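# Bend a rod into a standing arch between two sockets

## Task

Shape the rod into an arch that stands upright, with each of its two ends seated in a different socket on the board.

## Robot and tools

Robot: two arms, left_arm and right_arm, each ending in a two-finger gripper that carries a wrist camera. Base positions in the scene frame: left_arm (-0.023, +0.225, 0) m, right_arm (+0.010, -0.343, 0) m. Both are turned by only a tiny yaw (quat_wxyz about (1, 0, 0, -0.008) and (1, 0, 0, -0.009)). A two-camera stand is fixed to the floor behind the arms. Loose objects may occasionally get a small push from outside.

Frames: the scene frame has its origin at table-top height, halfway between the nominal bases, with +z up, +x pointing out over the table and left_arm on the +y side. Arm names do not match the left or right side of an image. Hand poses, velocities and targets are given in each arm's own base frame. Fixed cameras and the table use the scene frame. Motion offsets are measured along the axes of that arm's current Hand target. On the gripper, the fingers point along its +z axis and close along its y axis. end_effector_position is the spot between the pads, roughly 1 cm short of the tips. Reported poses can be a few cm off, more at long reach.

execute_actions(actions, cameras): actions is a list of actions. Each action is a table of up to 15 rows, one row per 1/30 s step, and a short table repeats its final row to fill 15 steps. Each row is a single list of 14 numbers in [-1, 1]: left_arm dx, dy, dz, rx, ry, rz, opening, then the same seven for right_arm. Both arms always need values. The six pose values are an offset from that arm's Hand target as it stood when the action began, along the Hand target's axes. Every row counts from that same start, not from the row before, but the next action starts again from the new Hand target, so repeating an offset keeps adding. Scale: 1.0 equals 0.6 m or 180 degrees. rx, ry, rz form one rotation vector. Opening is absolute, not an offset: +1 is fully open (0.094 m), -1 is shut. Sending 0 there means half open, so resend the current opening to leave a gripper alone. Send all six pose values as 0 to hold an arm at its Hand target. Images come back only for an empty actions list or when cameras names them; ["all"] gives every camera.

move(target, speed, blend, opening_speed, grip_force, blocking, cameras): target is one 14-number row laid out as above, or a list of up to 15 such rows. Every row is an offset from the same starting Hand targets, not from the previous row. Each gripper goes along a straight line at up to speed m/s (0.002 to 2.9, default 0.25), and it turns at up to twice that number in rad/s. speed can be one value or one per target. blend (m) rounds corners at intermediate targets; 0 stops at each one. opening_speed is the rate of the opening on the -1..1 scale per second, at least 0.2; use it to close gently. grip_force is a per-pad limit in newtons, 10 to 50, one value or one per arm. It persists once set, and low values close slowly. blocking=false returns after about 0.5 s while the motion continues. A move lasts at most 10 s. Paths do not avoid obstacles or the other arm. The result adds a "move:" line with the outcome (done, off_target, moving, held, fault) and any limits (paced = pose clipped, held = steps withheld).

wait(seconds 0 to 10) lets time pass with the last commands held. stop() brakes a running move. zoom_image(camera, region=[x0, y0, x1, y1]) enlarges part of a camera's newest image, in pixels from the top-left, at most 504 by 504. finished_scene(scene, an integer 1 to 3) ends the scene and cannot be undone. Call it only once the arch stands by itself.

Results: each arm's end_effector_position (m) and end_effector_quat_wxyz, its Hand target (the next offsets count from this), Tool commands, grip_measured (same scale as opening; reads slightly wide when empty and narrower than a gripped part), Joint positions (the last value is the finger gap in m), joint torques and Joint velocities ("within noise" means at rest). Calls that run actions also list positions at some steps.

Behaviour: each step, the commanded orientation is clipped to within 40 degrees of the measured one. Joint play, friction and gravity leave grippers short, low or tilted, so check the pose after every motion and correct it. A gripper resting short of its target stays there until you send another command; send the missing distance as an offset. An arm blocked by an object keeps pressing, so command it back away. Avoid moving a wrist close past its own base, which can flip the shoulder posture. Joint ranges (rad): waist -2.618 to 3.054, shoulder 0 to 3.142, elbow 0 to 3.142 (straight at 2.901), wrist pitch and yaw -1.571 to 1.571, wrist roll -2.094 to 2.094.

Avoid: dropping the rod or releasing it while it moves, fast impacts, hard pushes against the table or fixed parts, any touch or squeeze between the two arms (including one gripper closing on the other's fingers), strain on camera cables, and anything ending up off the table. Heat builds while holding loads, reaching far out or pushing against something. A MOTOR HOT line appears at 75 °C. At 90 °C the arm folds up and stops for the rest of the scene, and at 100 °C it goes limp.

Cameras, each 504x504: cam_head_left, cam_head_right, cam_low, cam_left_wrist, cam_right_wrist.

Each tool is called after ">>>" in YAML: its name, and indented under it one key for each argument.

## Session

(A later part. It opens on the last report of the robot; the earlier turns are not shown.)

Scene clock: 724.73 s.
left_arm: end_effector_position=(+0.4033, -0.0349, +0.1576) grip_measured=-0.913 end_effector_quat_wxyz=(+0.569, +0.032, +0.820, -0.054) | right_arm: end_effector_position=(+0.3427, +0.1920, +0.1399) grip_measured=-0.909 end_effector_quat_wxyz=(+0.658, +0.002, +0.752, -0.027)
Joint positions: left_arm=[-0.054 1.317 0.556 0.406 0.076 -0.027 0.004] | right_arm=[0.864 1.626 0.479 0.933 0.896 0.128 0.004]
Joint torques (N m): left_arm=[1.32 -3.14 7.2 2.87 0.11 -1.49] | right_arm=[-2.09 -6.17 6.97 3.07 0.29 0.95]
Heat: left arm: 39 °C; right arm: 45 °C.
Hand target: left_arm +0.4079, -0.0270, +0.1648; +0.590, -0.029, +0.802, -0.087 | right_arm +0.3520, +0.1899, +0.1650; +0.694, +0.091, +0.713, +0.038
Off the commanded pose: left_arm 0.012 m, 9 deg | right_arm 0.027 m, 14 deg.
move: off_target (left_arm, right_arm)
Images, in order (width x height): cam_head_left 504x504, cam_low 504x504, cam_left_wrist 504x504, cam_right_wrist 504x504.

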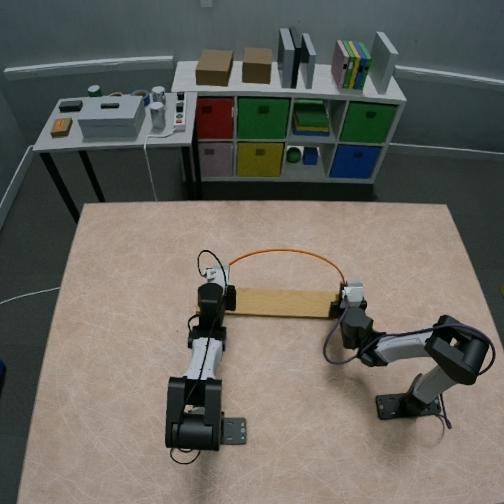

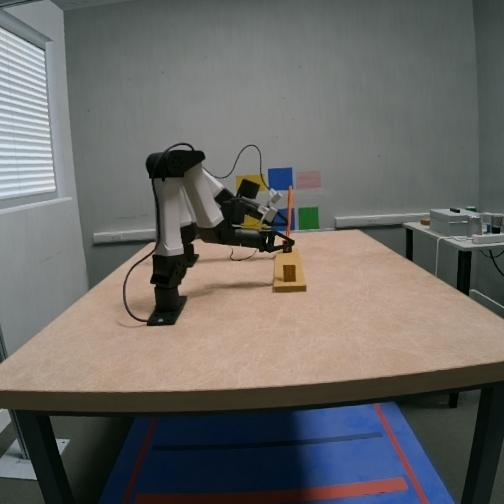

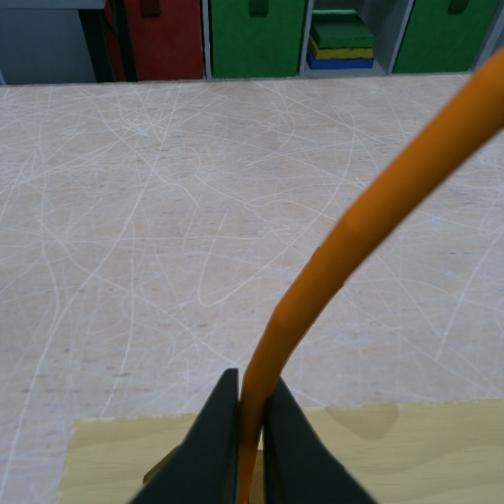

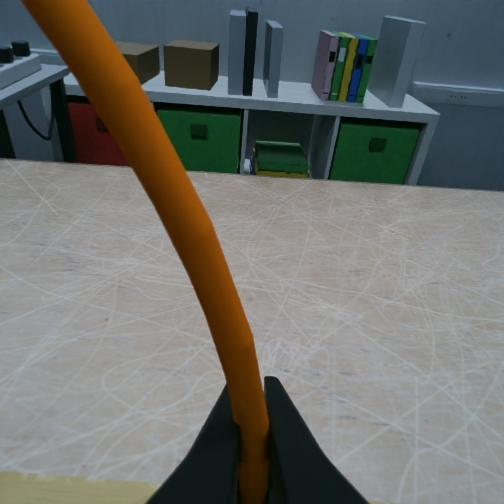

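>>> move:
  target: [0.0078, 0.0115, 0.0018, 0, 0, 0, -1, 0.0447, -0.0133, 0.0137, 0, 0, 0, -1]
  speed: 0.08
  cameras: ["cam_head_left", "cam_head_right", "cam_low", "cam_left_wrist", "cam_right_wrist"]

>>> zoom_image:
  camera: "cam_low"
  region: [250, 200, 330, 280]

>>> zoom_image:
  camera: "cam_left_wrist"
  region: [130, 344, 380, 504]

>>> zoom_image:
  camera: "cam_head_left"
  region: [300, 250, 400, 350]

Scene clock: 775.57 s.
left_arm: end_effector_position=(+0.4025, -0.0308, +0.1490) grip_measured=-0.910 end_effector_quat_wxyz=(+0.565, +0.031, +0.822, -0.059) | right_arm: end_effector_position=(+0.3531, +0.1957, +0.1194) grip_measured=-0.909 end_effector_quat_wxyz=(+0.664, +0.011, +0.748, -0.012)
Joint positions: left_arm=[-0.032 1.335 0.538 0.434 0.103 -0.027 0.004] | right_arm=[0.84 1.769 0.479 1.105 0.864 0.138 0.004]
Joint torques (N m): left_arm=[1.58 -3.32 7.2 2.93 0.1 -1.41] | right_arm=[-2.4 -6.72 4.26 3.05 0.35 0.84]
Heat: left arm: 40 °C; right arm: 59 °C.
Hand target: left_arm +0.4079, -0.0210, +0.1588; +0.590, -0.029, +0.802, -0.087 | right_arm +0.3590, +0.1865, +0.1368; +0.694, +0.091, +0.713, +0.038
Off the commanded pose: left_arm 0.015 m, 8 deg | right_arm 0.021 m, 12 deg.
move: off_target (left_arm, right_arm)

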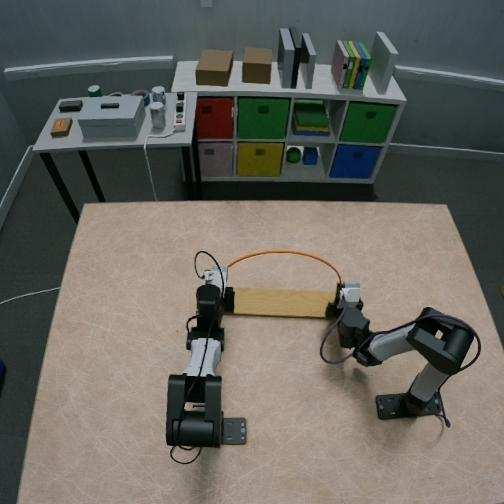

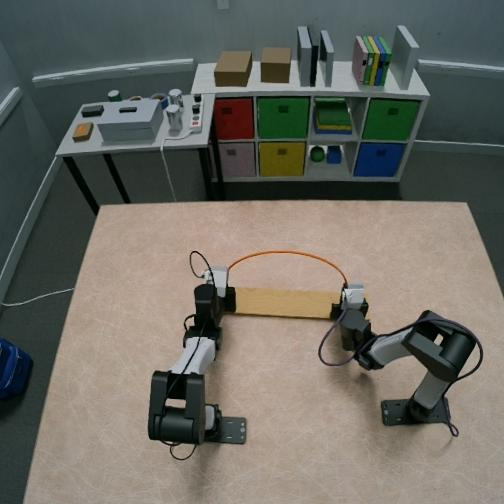

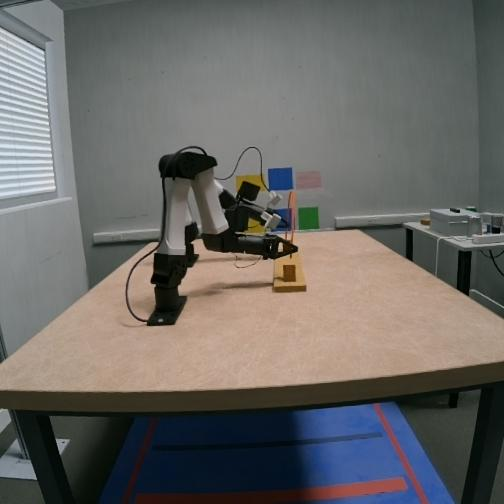

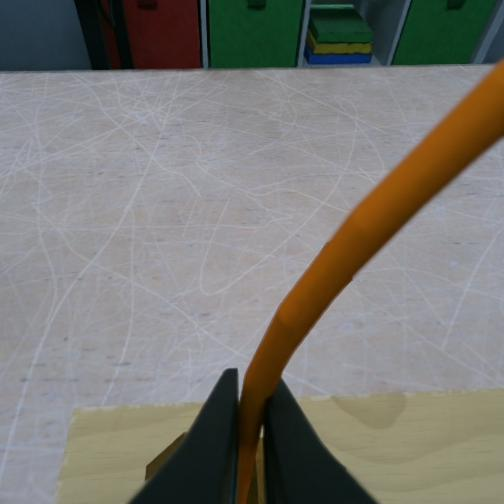

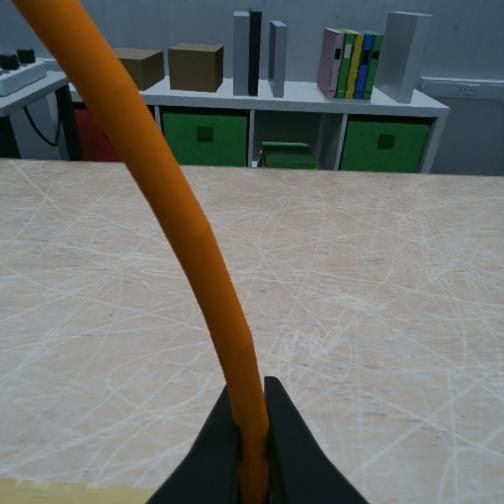

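Scaled by 6.300.

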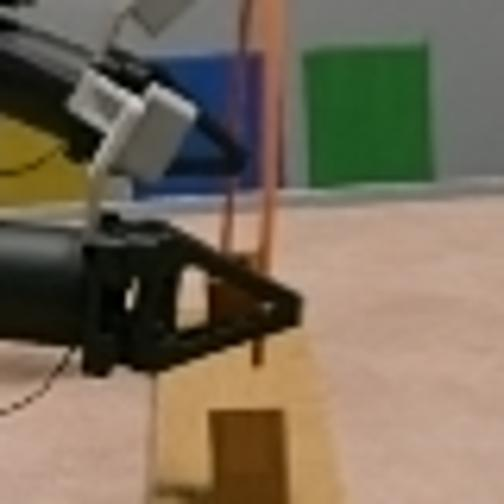

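Scaled by 2.016.

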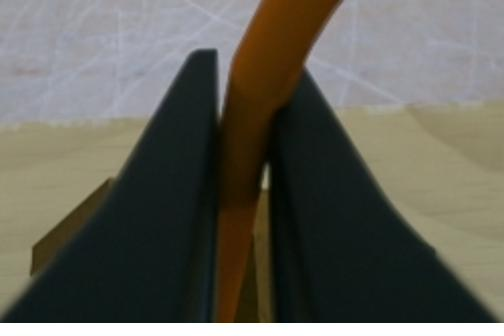

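Scaled by 5.040.

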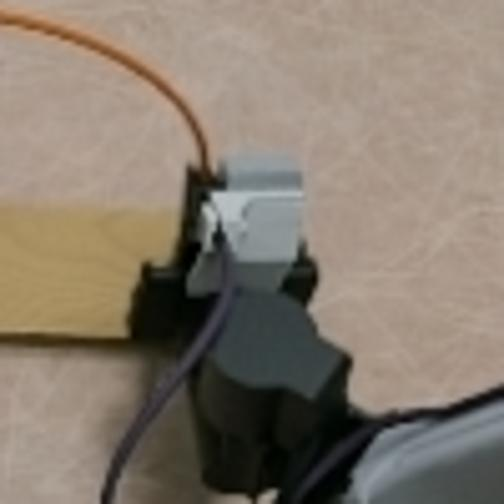

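>>> move:
  target: [-0.0045, 0.0072, 0.0104, 0, 0, 0, -1, -0.0023, -0.0136, -0.0057, 0, 0, 0, -1]
  speed: 0.08
  cameras: ["cam_low", "cam_left_wrist", "cam_right_wrist"]

>>> zoom_image:
  camera: "cam_low"
  region: [250, 200, 330, 280]

>>> zoom_image:
  camera: "cam_left_wrist"
  region: [130, 344, 380, 504]

>>> zoom_image:
  camera: "cam_right_wrist"
  region: [130, 344, 380, 504]

Scene clock: 794.40 s.
left_arm: end_effector_position=(+0.4043, -0.0302, +0.1412) grip_measured=-0.907 end_effector_quat_wxyz=(+0.559, +0.033, +0.826, -0.066) | right_arm: end_effector_position=(+0.3496, +0.1910, +0.1128) grip_measured=-0.909 end_effector_quat_wxyz=(+0.660, +0.004, +0.752, -0.011)
Joint positions: left_arm=[-0.019 1.363 0.538 0.446 0.129 -0.027 0.004] | right_arm=[0.833 1.769 0.448 1.123 0.846 0.138 0.004]
Joint torques (N m): left_arm=[1.96 -3.41 9.05 2.88 0.02 -1.37] | right_arm=[-2.69 -8.4 3.69 3.07 0.45 0.82]
Heat: left arm: 43 °C; right arm: 59 °C.
Hand target: left_arm +0.4149, -0.0170, +0.1589; +0.590, -0.029, +0.802, -0.087 | right_arm +0.3551, +0.1784, +0.1369; +0.694, +0.091, +0.713, +0.038
Off the commanded pose: left_arm 0.024 m, 9 deg | right_arm 0.028 m, 13 deg.
move: off_target (left_arm, right_arm)
Images, in order (width x height): cam_low 504x504, cam_left_wrist 504x504, cam_right_wrist 504x504.

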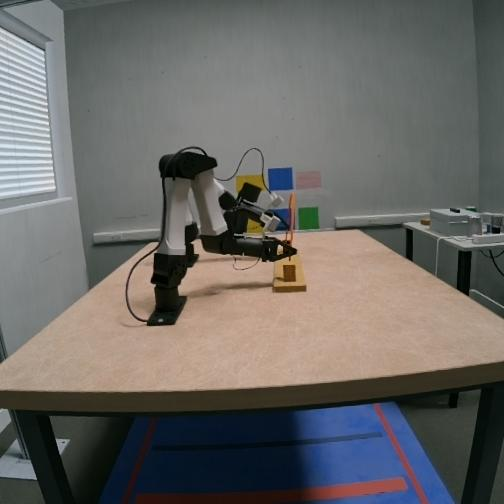

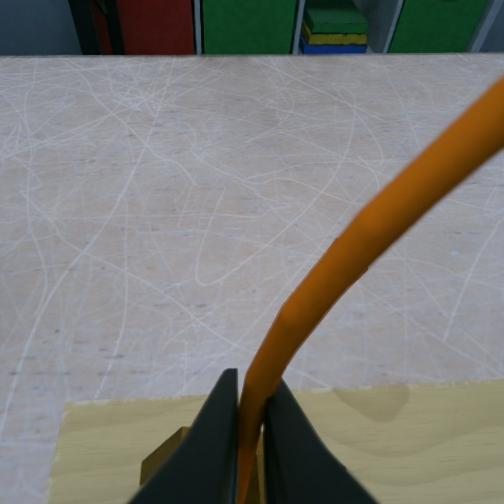

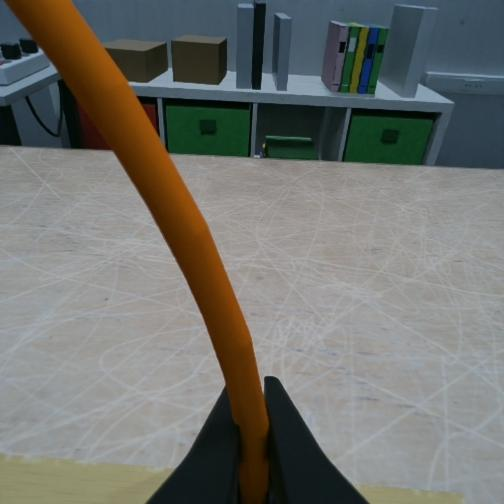

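Scaled by 6.300.

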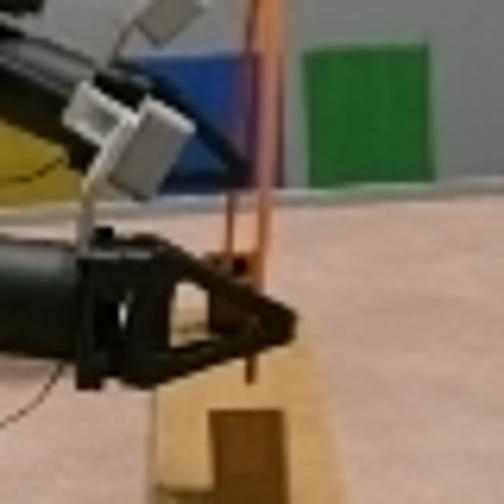

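Scaled by 2.016.

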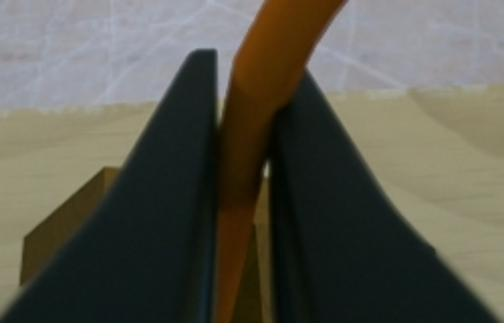

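Scaled by 2.016.

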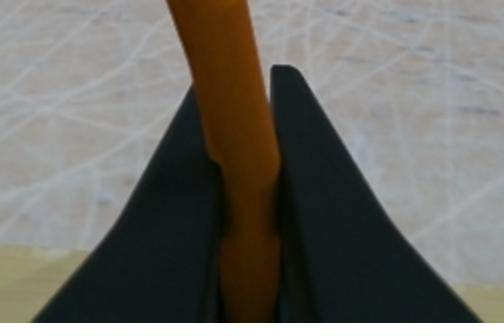

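>>> move:
  target: [0.0088, 0.0078, 0.0128, 0, 0, 0, -1, 0.0086, -0.0083, 0.0008, 0, 0, 0, -1]
  speed: 0.05
  cameras: ["cam_low", "cam_left_wrist", "cam_right_wrist", "cam_head_left"]

>>> zoom_image:
  camera: "cam_low"
  region: [230, 190, 330, 290]

>>> zoom_image:
  camera: "cam_left_wrist"
  region: [150, 200, 350, 400]

>>> zoom_image:
  camera: "cam_right_wrist"
  region: [150, 200, 350, 400]

Scene clock: 840.43 s.
left_arm: end_effector_position=(+0.4107, -0.0296, +0.1349) grip_measured=-0.905 end_effector_quat_wxyz=(+0.561, +0.034, +0.824, -0.071) | right_arm: end_effector_position=(+0.3489, +0.1888, +0.1120) grip_measured=-0.909 end_effector_quat_wxyz=(+0.661, +0.003, +0.751, -0.005)
Joint positions: left_arm=[-0.01 1.414 0.538 0.504 0.146 -0.027 0.004] | right_arm=[0.825 1.769 0.432 1.148 0.827 0.138 0.004]
Joint torques (N m): left_arm=[2.13 -3.56 8.88 2.84 -0.04 -1.33] | right_arm=[-2.86 -6.38 3.62 3.16 0.53 0.84]
Heat: left arm: 46 °C; right arm: 58 °C.
Hand target: left_arm +0.4209, -0.0141, +0.1508; +0.590, -0.029, +0.802, -0.087 | right_arm +0.3550, +0.1745, +0.1308; +0.694, +0.091, +0.713, +0.038
Off the commanded pose: left_arm 0.025 m, 9 deg | right_arm 0.025 m, 13 deg.
move: off_target (left_arm, right_arm)
Images, in order (width x height): cam_head_left 504x504, cam_low 504x504, cam_left_wrist 504x504, cam_right_wrist 504x504.

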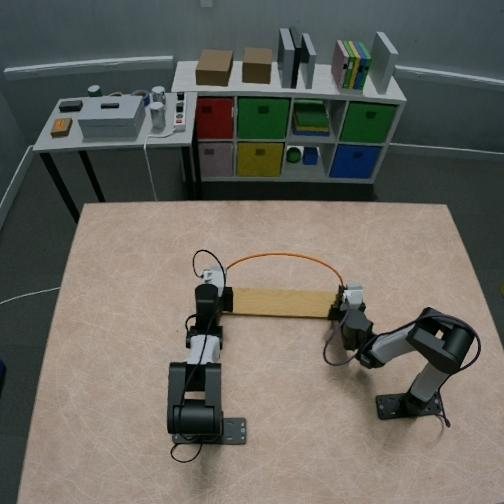

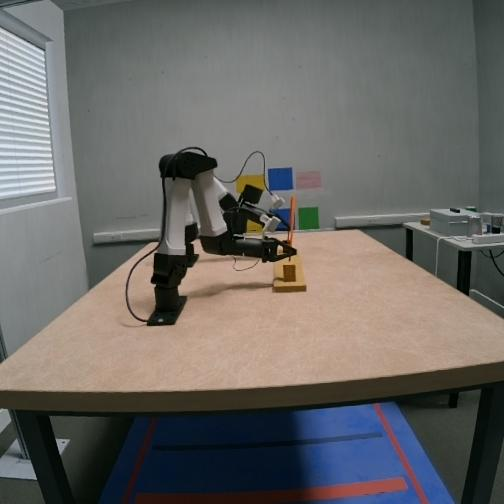

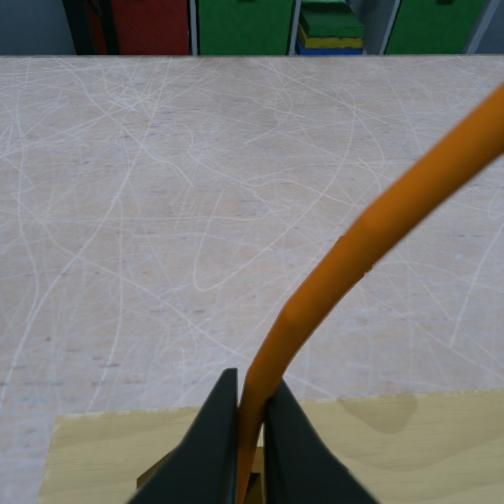

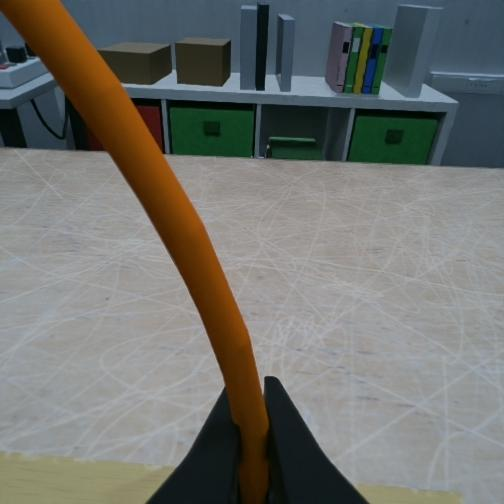

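Scaled by 5.040.

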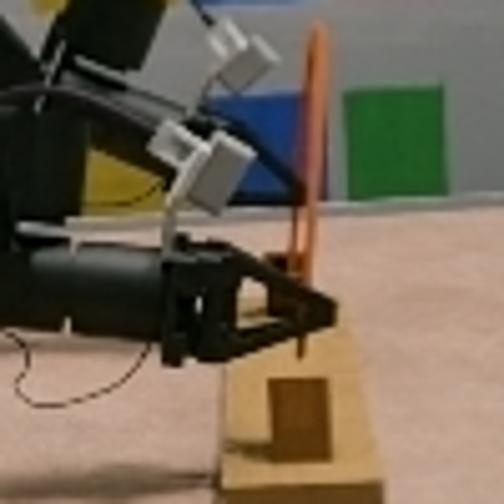

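Scaled by 2.520.

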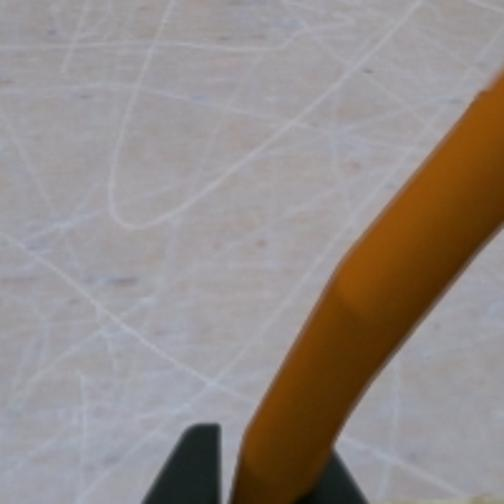

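Scaled by 2.520.

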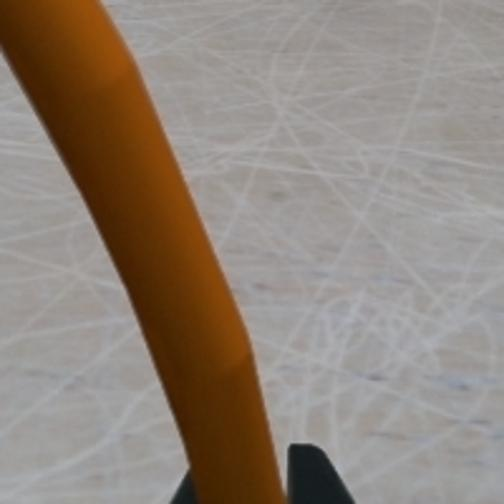

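>>> zoom_image:
  camera: "cam_low"
  region: [270, 220, 310, 260]

>>> zoom_image:
  camera: "cam_left_wrist"
  region: [100, 380, 350, 504]

Scaled by 12.600.

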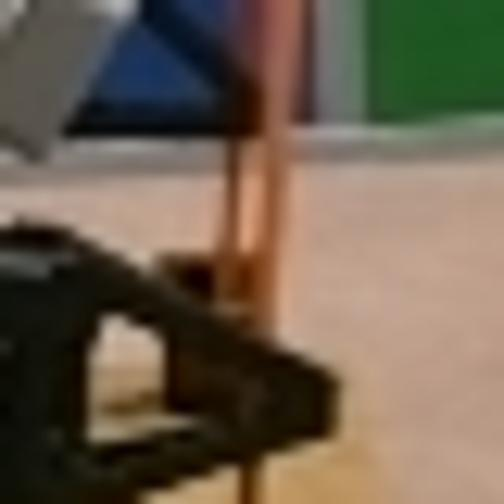

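Scaled by 2.016.

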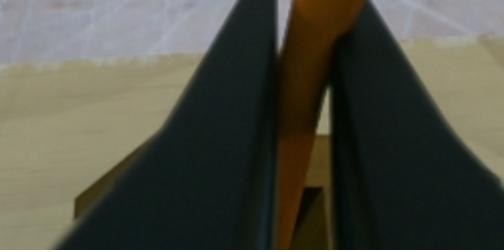

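>>> move:
  target: [0.0128, 0.0039, 0.0021, 0, 0, 0, -1, 0.0144, -0.0042, 0.0023, 0, 0, 0, -1]
  speed: 0.05
  cameras: ["cam_low", "cam_left_wrist", "cam_right_wrist"]

>>> zoom_image:
  camera: "cam_low"
  region: [250, 210, 330, 290]

>>> zoom_image:
  camera: "cam_left_wrist"
  region: [100, 380, 350, 504]

>>> zoom_image:
  camera: "cam_right_wrist"
  region: [100, 380, 350, 504]

Scene clock: 874.73 s.
left_arm: end_effector_position=(+0.4144, -0.0291, +0.1338) grip_measured=-0.903 end_effector_quat_wxyz=(+0.566, +0.035, +0.820, -0.072) | right_arm: end_effector_position=(+0.3502, +0.1885, +0.1032) grip_measured=-0.909 end_effector_quat_wxyz=(+0.661, +0.004, +0.750, -0.003)
Joint positions: left_arm=[-0.007 1.438 0.538 0.541 0.151 -0.027 0.005] | right_arm=[0.82 1.821 0.427 1.209 0.821 0.138 0.004]
Joint torques (N m): left_arm=[2.19 -3.71 6.91 2.92 -0.05 -1.31] | right_arm=[-2.89 -6.69 3.28 3.12 0.54 0.83]
Heat: left arm: 49 °C; right arm: 63 °C.
Hand target: left_arm +0.4199, -0.0129, +0.1428; +0.590, -0.029, +0.802, -0.087 | right_arm +0.3561, +0.1735, +0.1218; +0.694, +0.091, +0.713, +0.038
Off the commanded pose: left_arm 0.019 m, 8 deg | right_arm 0.025 m, 12 deg.
move: off_target (left_arm, right_arm)
Images, in order (width x height): cam_low 504x504, cam_left_wrist 504x504, cam_right_wrist 504x504.

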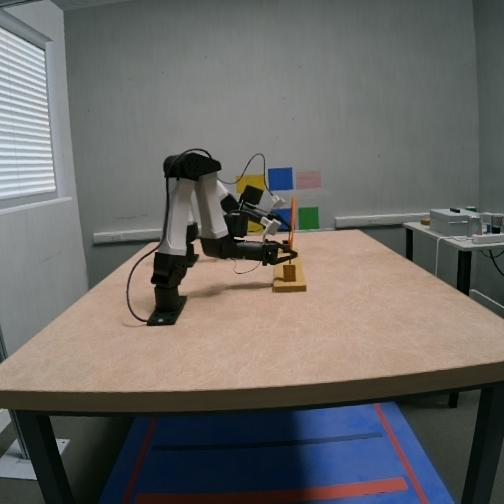

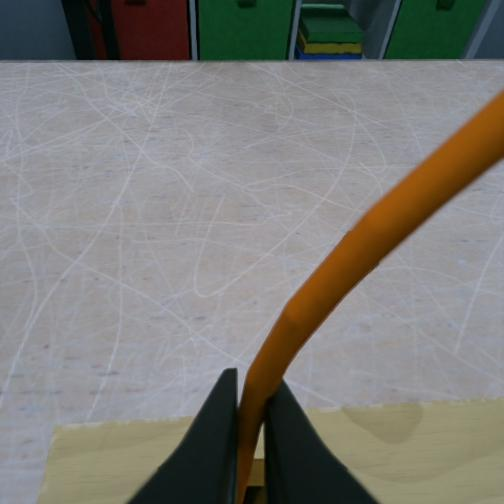

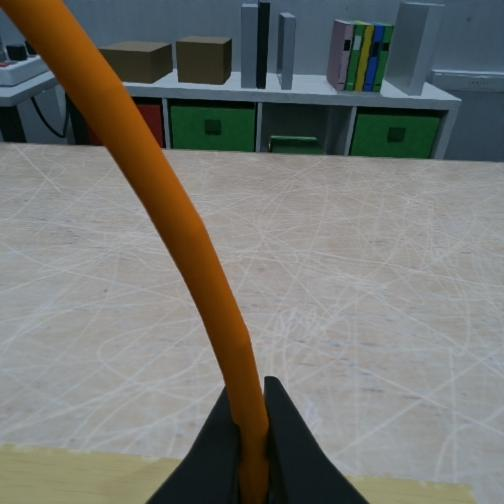

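Scaled by 6.300.

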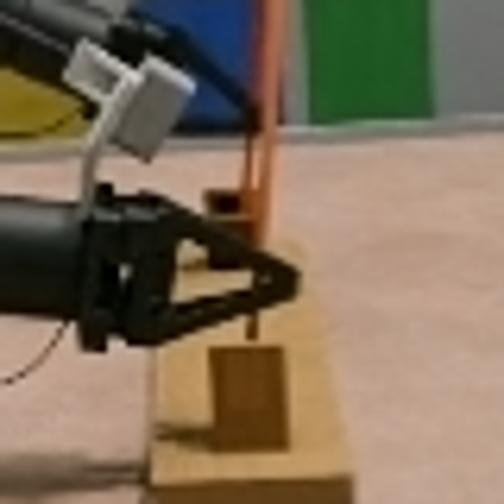

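Scaled by 2.016.

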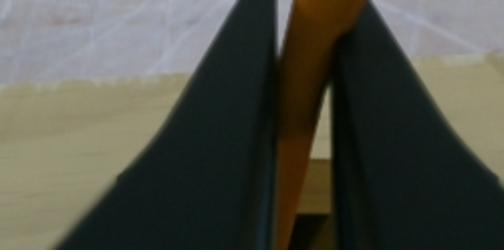

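Scaled by 2.016.

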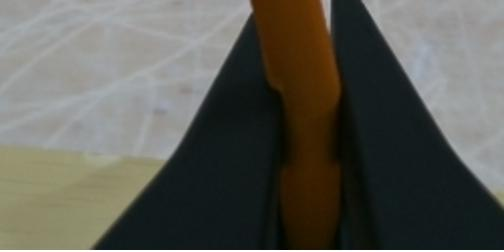

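>>> zoom_image:
  camera: "cam_low"
  region: [276, 226, 306, 256]

Scaled by 16.800.

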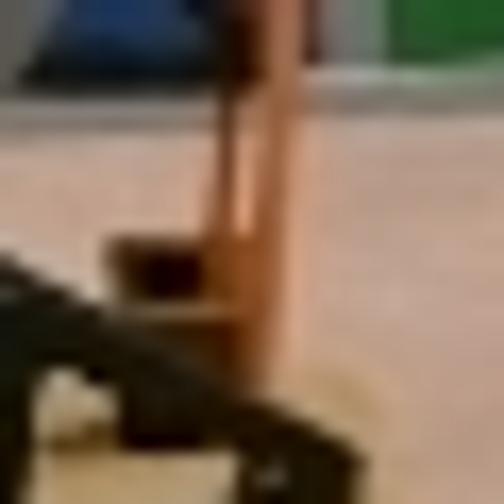

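>>> move:
  target: [-0.0007, -0.0022, -0.0194, 0, 0, 0, -1, 0.0001, -0.0003, -0.0033, 0, 0, 0, -1]
  speed: 0.05
  cameras: ["cam_low", "cam_left_wrist", "cam_right_wrist"]

>>> zoom_image:
  camera: "cam_low"
  region: [276, 226, 306, 256]

>>> zoom_image:
  camera: "cam_low"
  region: [270, 250, 310, 290]

>>> zoom_image:
  camera: "cam_left_wrist"
  region: [100, 380, 350, 504]

Scene clock: 902.07 s.
left_arm: end_effector_position=(+0.4071, -0.0294, +0.1308) grip_measured=-0.903 end_effector_quat_wxyz=(+0.564, +0.035, +0.822, -0.072) | right_arm: end_effector_position=(+0.3493, +0.1877, +0.1024) grip_measured=-0.909 end_effector_quat_wxyz=(+0.661, +0.003, +0.750, -0.003)
Joint positions: left_arm=[-0.007 1.415 0.509 0.541 0.152 -0.027 0.005] | right_arm=[0.82 1.821 0.421 1.214 0.82 0.138 0.004]
Joint torques (N m): left_arm=[2.25 -6.13 6.72 2.65 -0.08 -1.32] | right_arm=[-2.41 -6.82 3.25 3.13 0.61 0.83]
Heat: left arm: 47 °C; right arm: 62 °C.
Hand target: left_arm +0.4089, -0.0130, +0.1469; +0.590, -0.029, +0.802, -0.087 | right_arm +0.3541, +0.1735, +0.1219; +0.694, +0.091, +0.713, +0.038
Off the commanded pose: left_arm 0.023 m, 8 deg | right_arm 0.025 m, 12 deg.
move: off_target (left_arm, right_arm)
Images, in order (width x height): cam_low 504x504, cam_left_wrist 504x504, cam_right_wrist 504x504.

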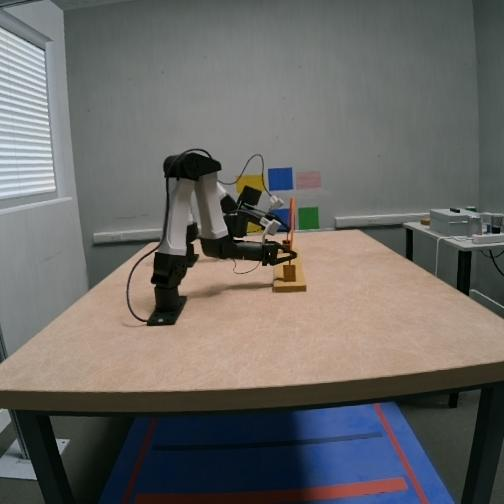

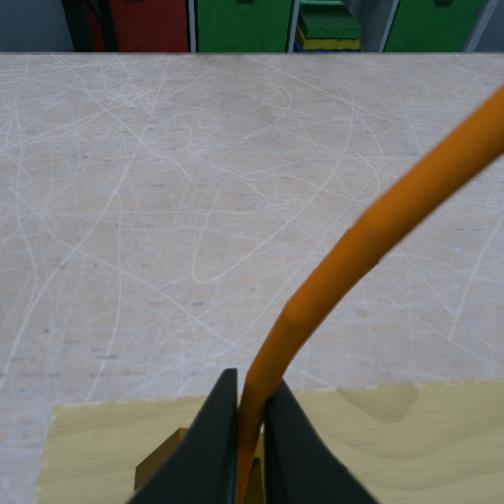

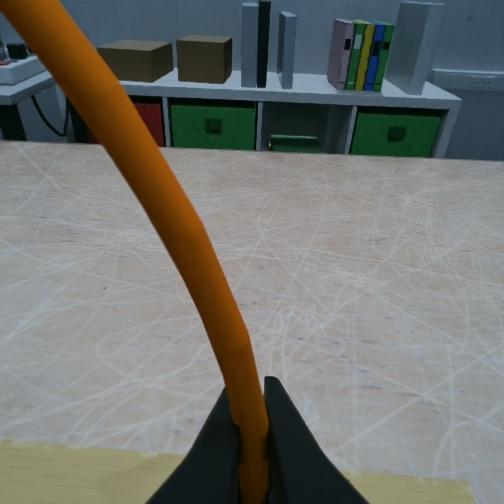

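Scaled by 16.800.

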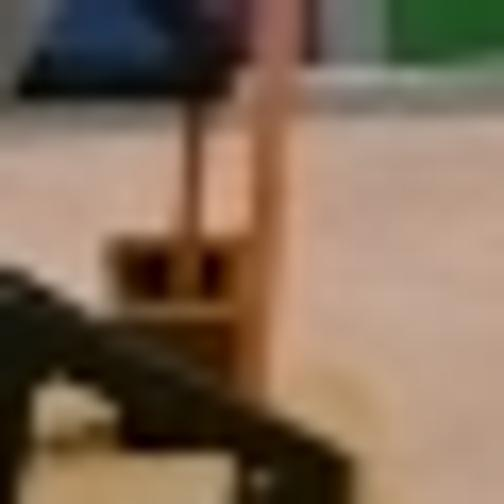

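Scaled by 12.600.

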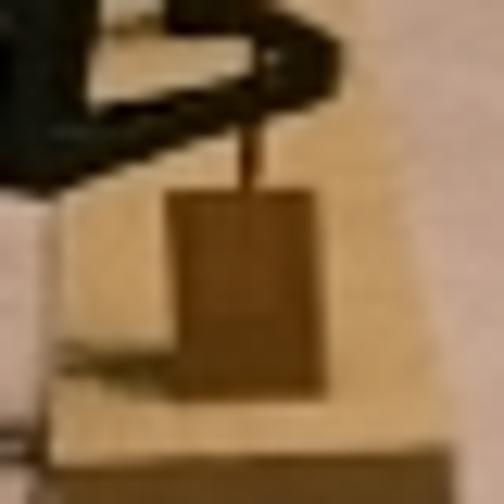

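Scaled by 2.016.

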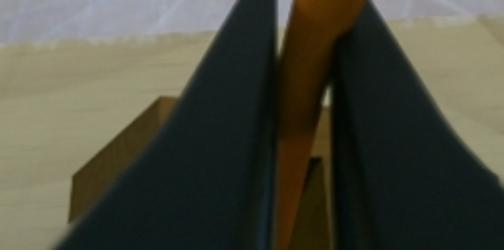

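>>> move:
  target: [0.0157, 0.0029, 0.0048, 0, 0, 0, -1, 0.0131, -0.0024, 0.0005, 0, 0, 0, -1]
  speed: 0.05
  cameras: ["cam_low"]

>>> zoom_image:
  camera: "cam_low"
  region: [276, 226, 306, 256]

>>> zoom_image:
  camera: "cam_low"
  region: [270, 250, 310, 290]

Scene clock: 910.40 s.
left_arm: end_effector_position=(+0.4038, -0.0290, +0.1272) grip_measured=-0.903 end_effector_quat_wxyz=(+0.566, +0.035, +0.821, -0.073) | right_arm: end_effector_position=(+0.3491, +0.1876, +0.0954) grip_measured=-0.909 end_effector_quat_wxyz=(+0.661, +0.004, +0.750, -0.003)
Joint positions: left_arm=[-0.006 1.415 0.487 0.567 0.154 -0.027 0.005] | right_arm=[0.82 1.861 0.416 1.258 0.82 0.138 0.004]
Joint torques (N m): left_arm=[2.15 -3.7 6.74 2.89 -0.06 -1.31] | right_arm=[-2.43 -6.71 3.11 3.1 0.61 0.86]
Heat: left arm: 46 °C; right arm: 63 °C.
Hand target: left_arm +0.4089, -0.0129, +0.1370; +0.590, -0.029, +0.802, -0.087 | right_arm +0.3541, +0.1735, +0.1139; +0.694, +0.091, +0.713, +0.038
Off the commanded pose: left_arm 0.019 m, 8 deg | right_arm 0.024 m, 12 deg.
move: off_target (left_arm, right_arm)
Images, in order (width x height): cam_low 504x504.

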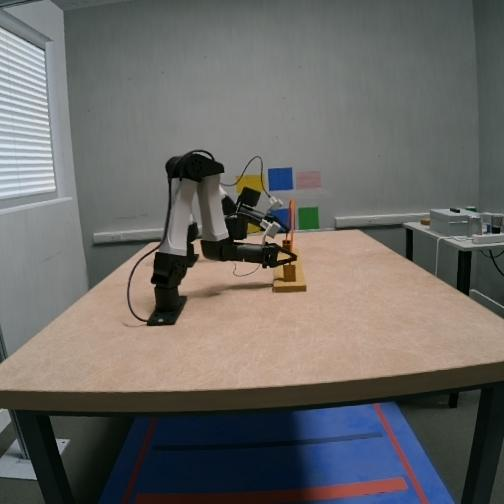

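Scaled by 16.800.

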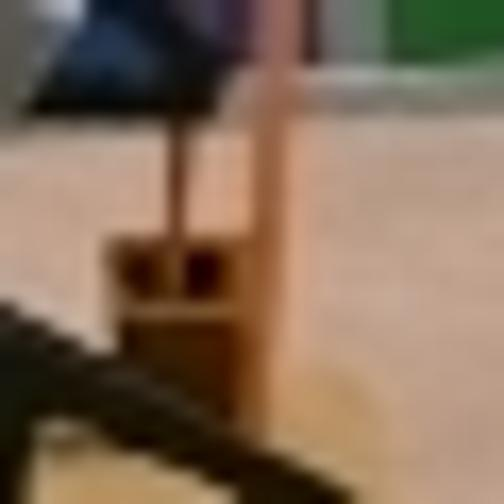

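Scaled by 12.600.

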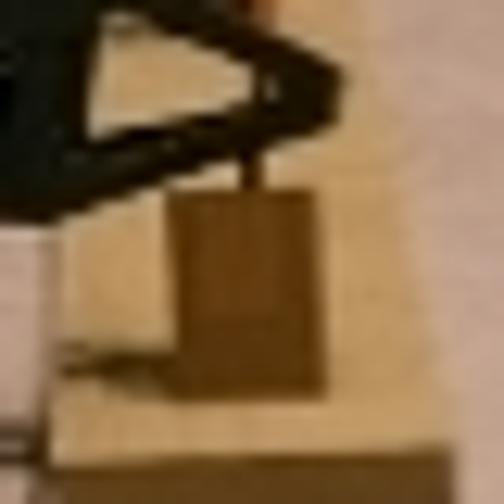

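>>> move:
  target: [0.0142, 0.0032, 0.0095, 0, 0, 0, -1, 0.0131, -0.0025, -0.0012, 0, 0, 0, -1]
  speed: 0.05
  cameras: ["cam_low"]

>>> zoom_image:
  camera: "cam_low"
  region: [276, 226, 306, 256]

>>> zoom_image:
  camera: "cam_low"
  region: [270, 250, 310, 290]

Scene clock: 921.20 s.
left_arm: end_effector_position=(+0.4082, -0.0290, +0.1209) grip_measured=-0.900 end_effector_quat_wxyz=(+0.572, +0.035, +0.816, -0.072) | right_arm: end_effector_position=(+0.3497, +0.1871, +0.0934) grip_measured=-0.909 end_effector_quat_wxyz=(+0.670, +0.014, +0.742, +0.005)
Joint positions: left_arm=[-0.006 1.465 0.477 0.642 0.154 -0.027 0.005] | right_arm=[0.82 1.91 0.413 1.345 0.826 0.138 0.004]
Joint torques (N m): left_arm=[2.1 -3.63 6.34 2.81 -0.11 -1.32] | right_arm=[-2.11 -6.3 2.81 2.91 0.57 0.8]
Heat: left arm: 47 °C; right arm: 63 °C.
Hand target: left_arm +0.4118, -0.0129, +0.1269; +0.590, -0.029, +0.802, -0.087 | right_arm +0.3531, +0.1735, +0.1059; +0.694, +0.091, +0.713, +0.038
Off the commanded pose: left_arm 0.018 m, 8 deg | right_arm 0.019 m, 11 deg.
move: off_target (left_arm, right_arm)
Images, in order (width x height): cam_low 504x504.

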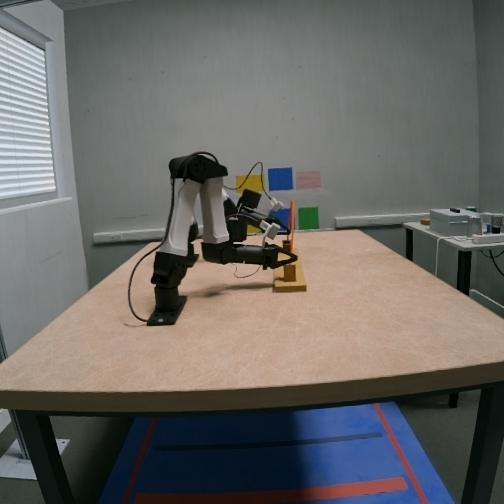

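Scaled by 16.800.

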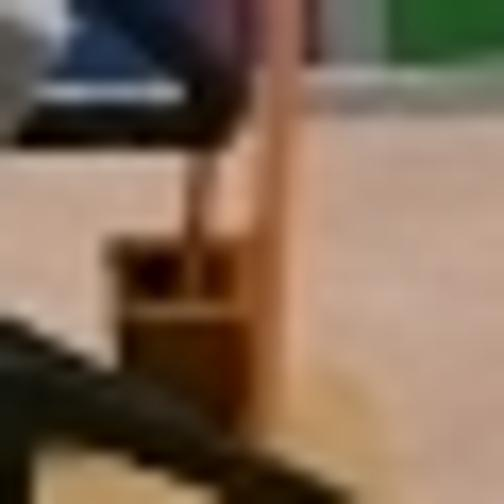

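Scaled by 12.600.

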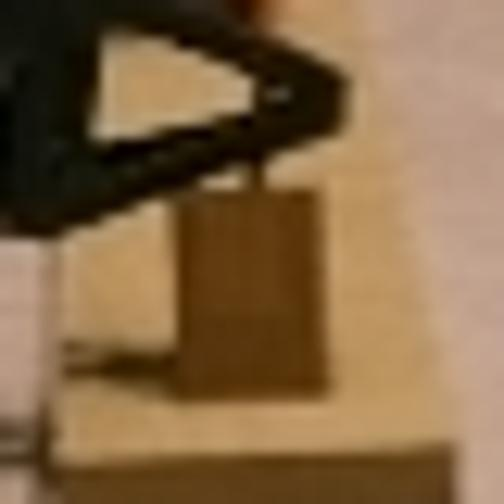

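>>> execute_actions:
  actions: []

>>> zoom_image:
  camera: "cam_low"
  region: [262, 250, 302, 290]

>>> zoom_image:
  camera: "cam_head_right"
  region: [160, 240, 290, 370]

>>> zoom_image:
  camera: "cam_head_left"
  region: [280, 240, 410, 370]

Scene clock: 944.37 s.
left_arm: end_effector_position=(+0.4082, -0.0290, +0.1209) grip_measured=-0.900 end_effector_quat_wxyz=(+0.572, +0.035, +0.816, -0.072) | right_arm: end_effector_position=(+0.3497, +0.1871, +0.0934) grip_measured=-0.909 end_effector_quat_wxyz=(+0.670, +0.014, +0.742, +0.005)
Joint positions: left_arm=[-0.006 1.465 0.477 0.642 0.154 -0.027 0.005] | right_arm=[0.82 1.91 0.413 1.345 0.826 0.138 0.004]
Joint velocities: within noise
Joint torques (N m): left_arm=[2.07 -3.56 6.42 2.8 -0.11 -1.32] | right_arm=[-2.11 -6.3 2.82 2.91 0.57 0.8]
Heat: left arm: 50 °C; right arm: 62 °C.
Hand target: left_arm +0.4118, -0.0129, +0.1269; +0.590, -0.029, +0.802, -0.087 | right_arm +0.3531, +0.1735, +0.1059; +0.694, +0.091, +0.713, +0.038
Tool commands: left_gripper/opening=-1.0 right_gripper/opening=-1.0
Off the commanded pose: left_arm 0.018 m, 8 deg | right_arm 0.019 m, 11 deg.

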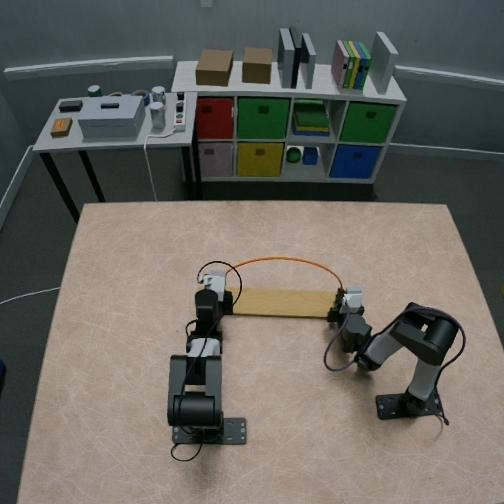

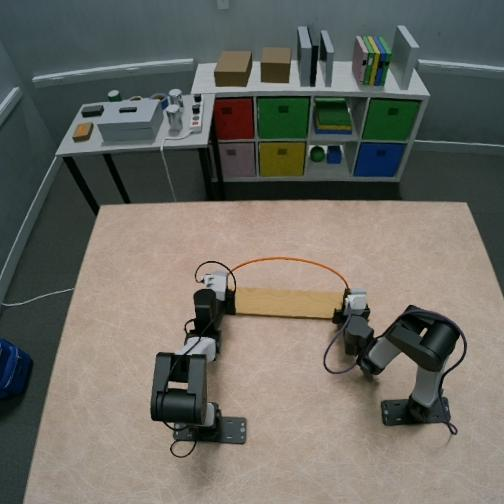

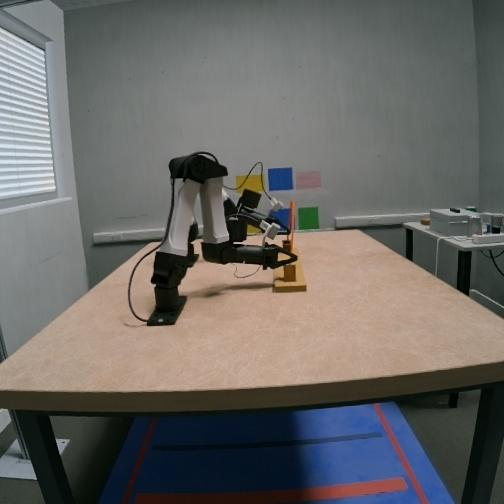

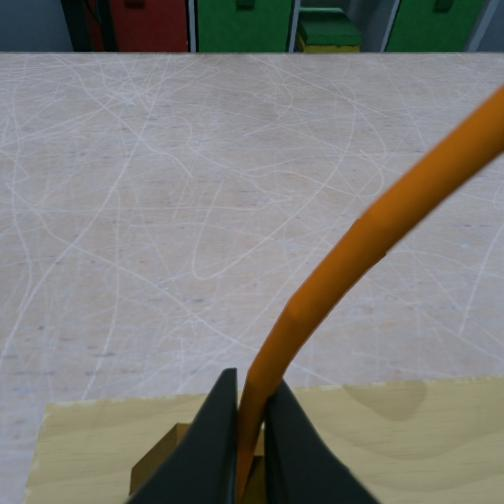

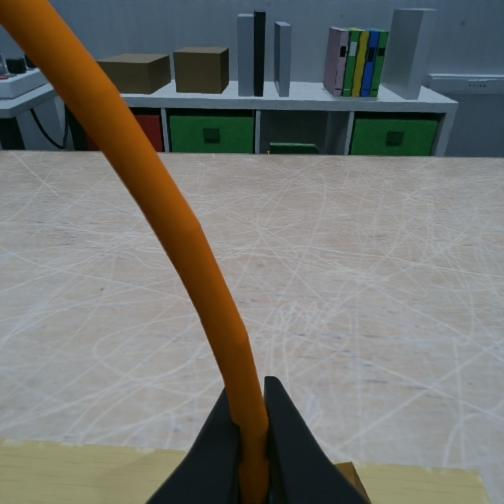

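Scaled by 12.600.

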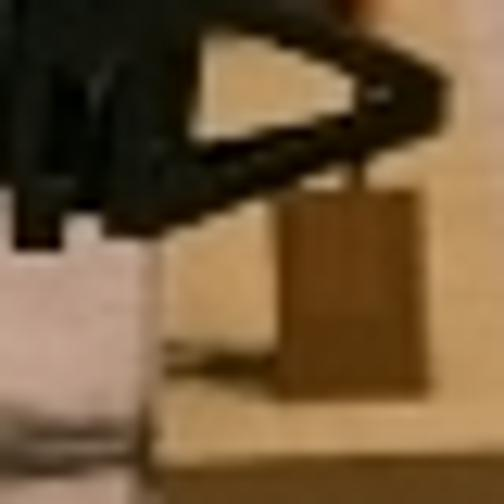

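Scaled by 3.877.

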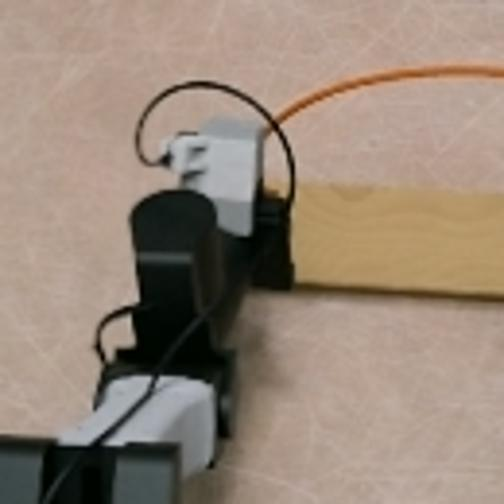

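Scaled by 3.877.

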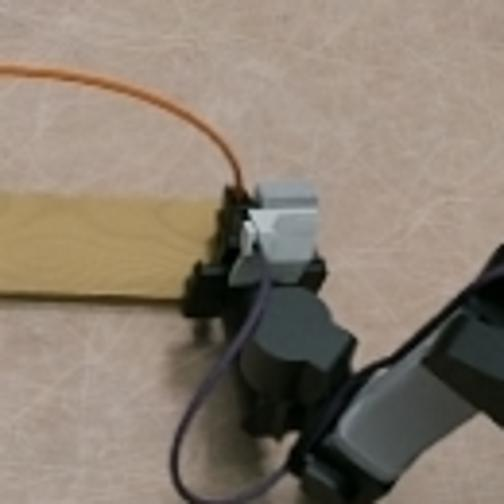

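>>> move:
  target: [0.0167, 0.0027, 0.0016, 0, 0, 0, -1, 0, 0, 0, 0, 0, 0, -1]
  speed: 0.05
  cameras: ["cam_low", "cam_left_wrist"]

>>> zoom_image:
  camera: "cam_low"
  region: [276, 226, 306, 256]

Scene clock: 964.10 s.
left_arm: end_effector_position=(+0.4086, -0.0278, +0.1160) grip_measured=-0.899 end_effector_quat_wxyz=(+0.581, +0.035, +0.810, -0.071) | right_arm: end_effector_position=(+0.3497, +0.1871, +0.0934) grip_measured=-0.909 end_effector_quat_wxyz=(+0.670, +0.014, +0.742, +0.005)
Joint positions: left_arm=[-0.003 1.499 0.452 0.722 0.154 -0.027 0.005] | right_arm=[0.82 1.91 0.413 1.345 0.826 0.138 0.004]
Joint torques (N m): left_arm=[1.81 -3.48 5.83 2.65 -0.11 -1.32] | right_arm=[-2.1 -6.16 2.82 2.93 0.57 0.79]
Heat: left arm: 52 °C; right arm: 62 °C.
Hand target: left_arm +0.4099, -0.0129, +0.1169; +0.590, -0.029, +0.802, -0.087 | right_arm +0.3531, +0.1735, +0.1059; +0.694, +0.091, +0.713, +0.038
Off the commanded pose: left_arm 0.015 m, 8 deg | right_arm 0.019 m, 11 deg.
move: off_target (left_arm, right_arm)
Images, in order (width x height): cam_low 504x504, cam_left_wrist 504x504.

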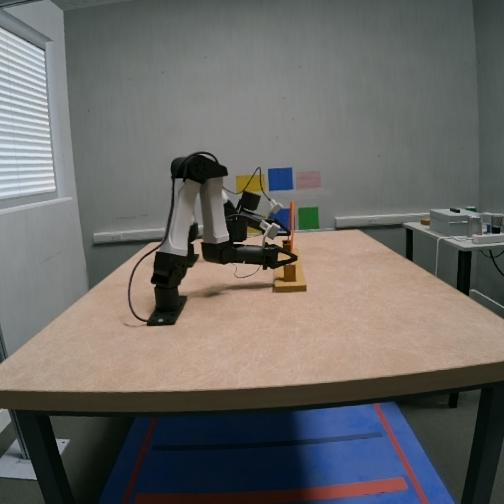

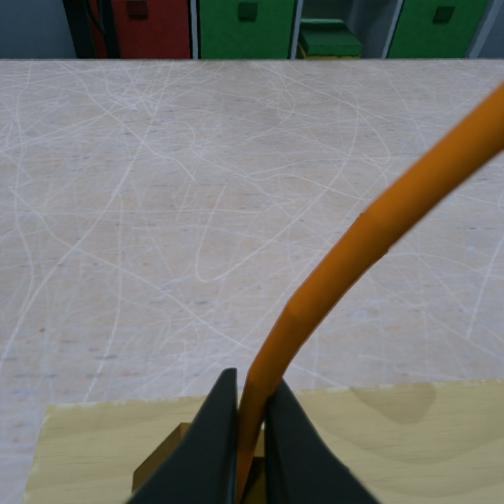

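Scaled by 16.800.

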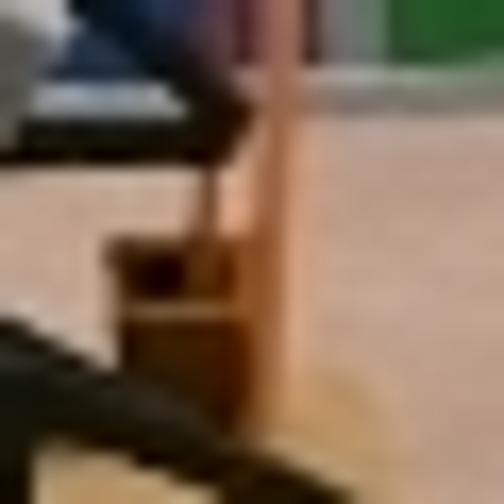

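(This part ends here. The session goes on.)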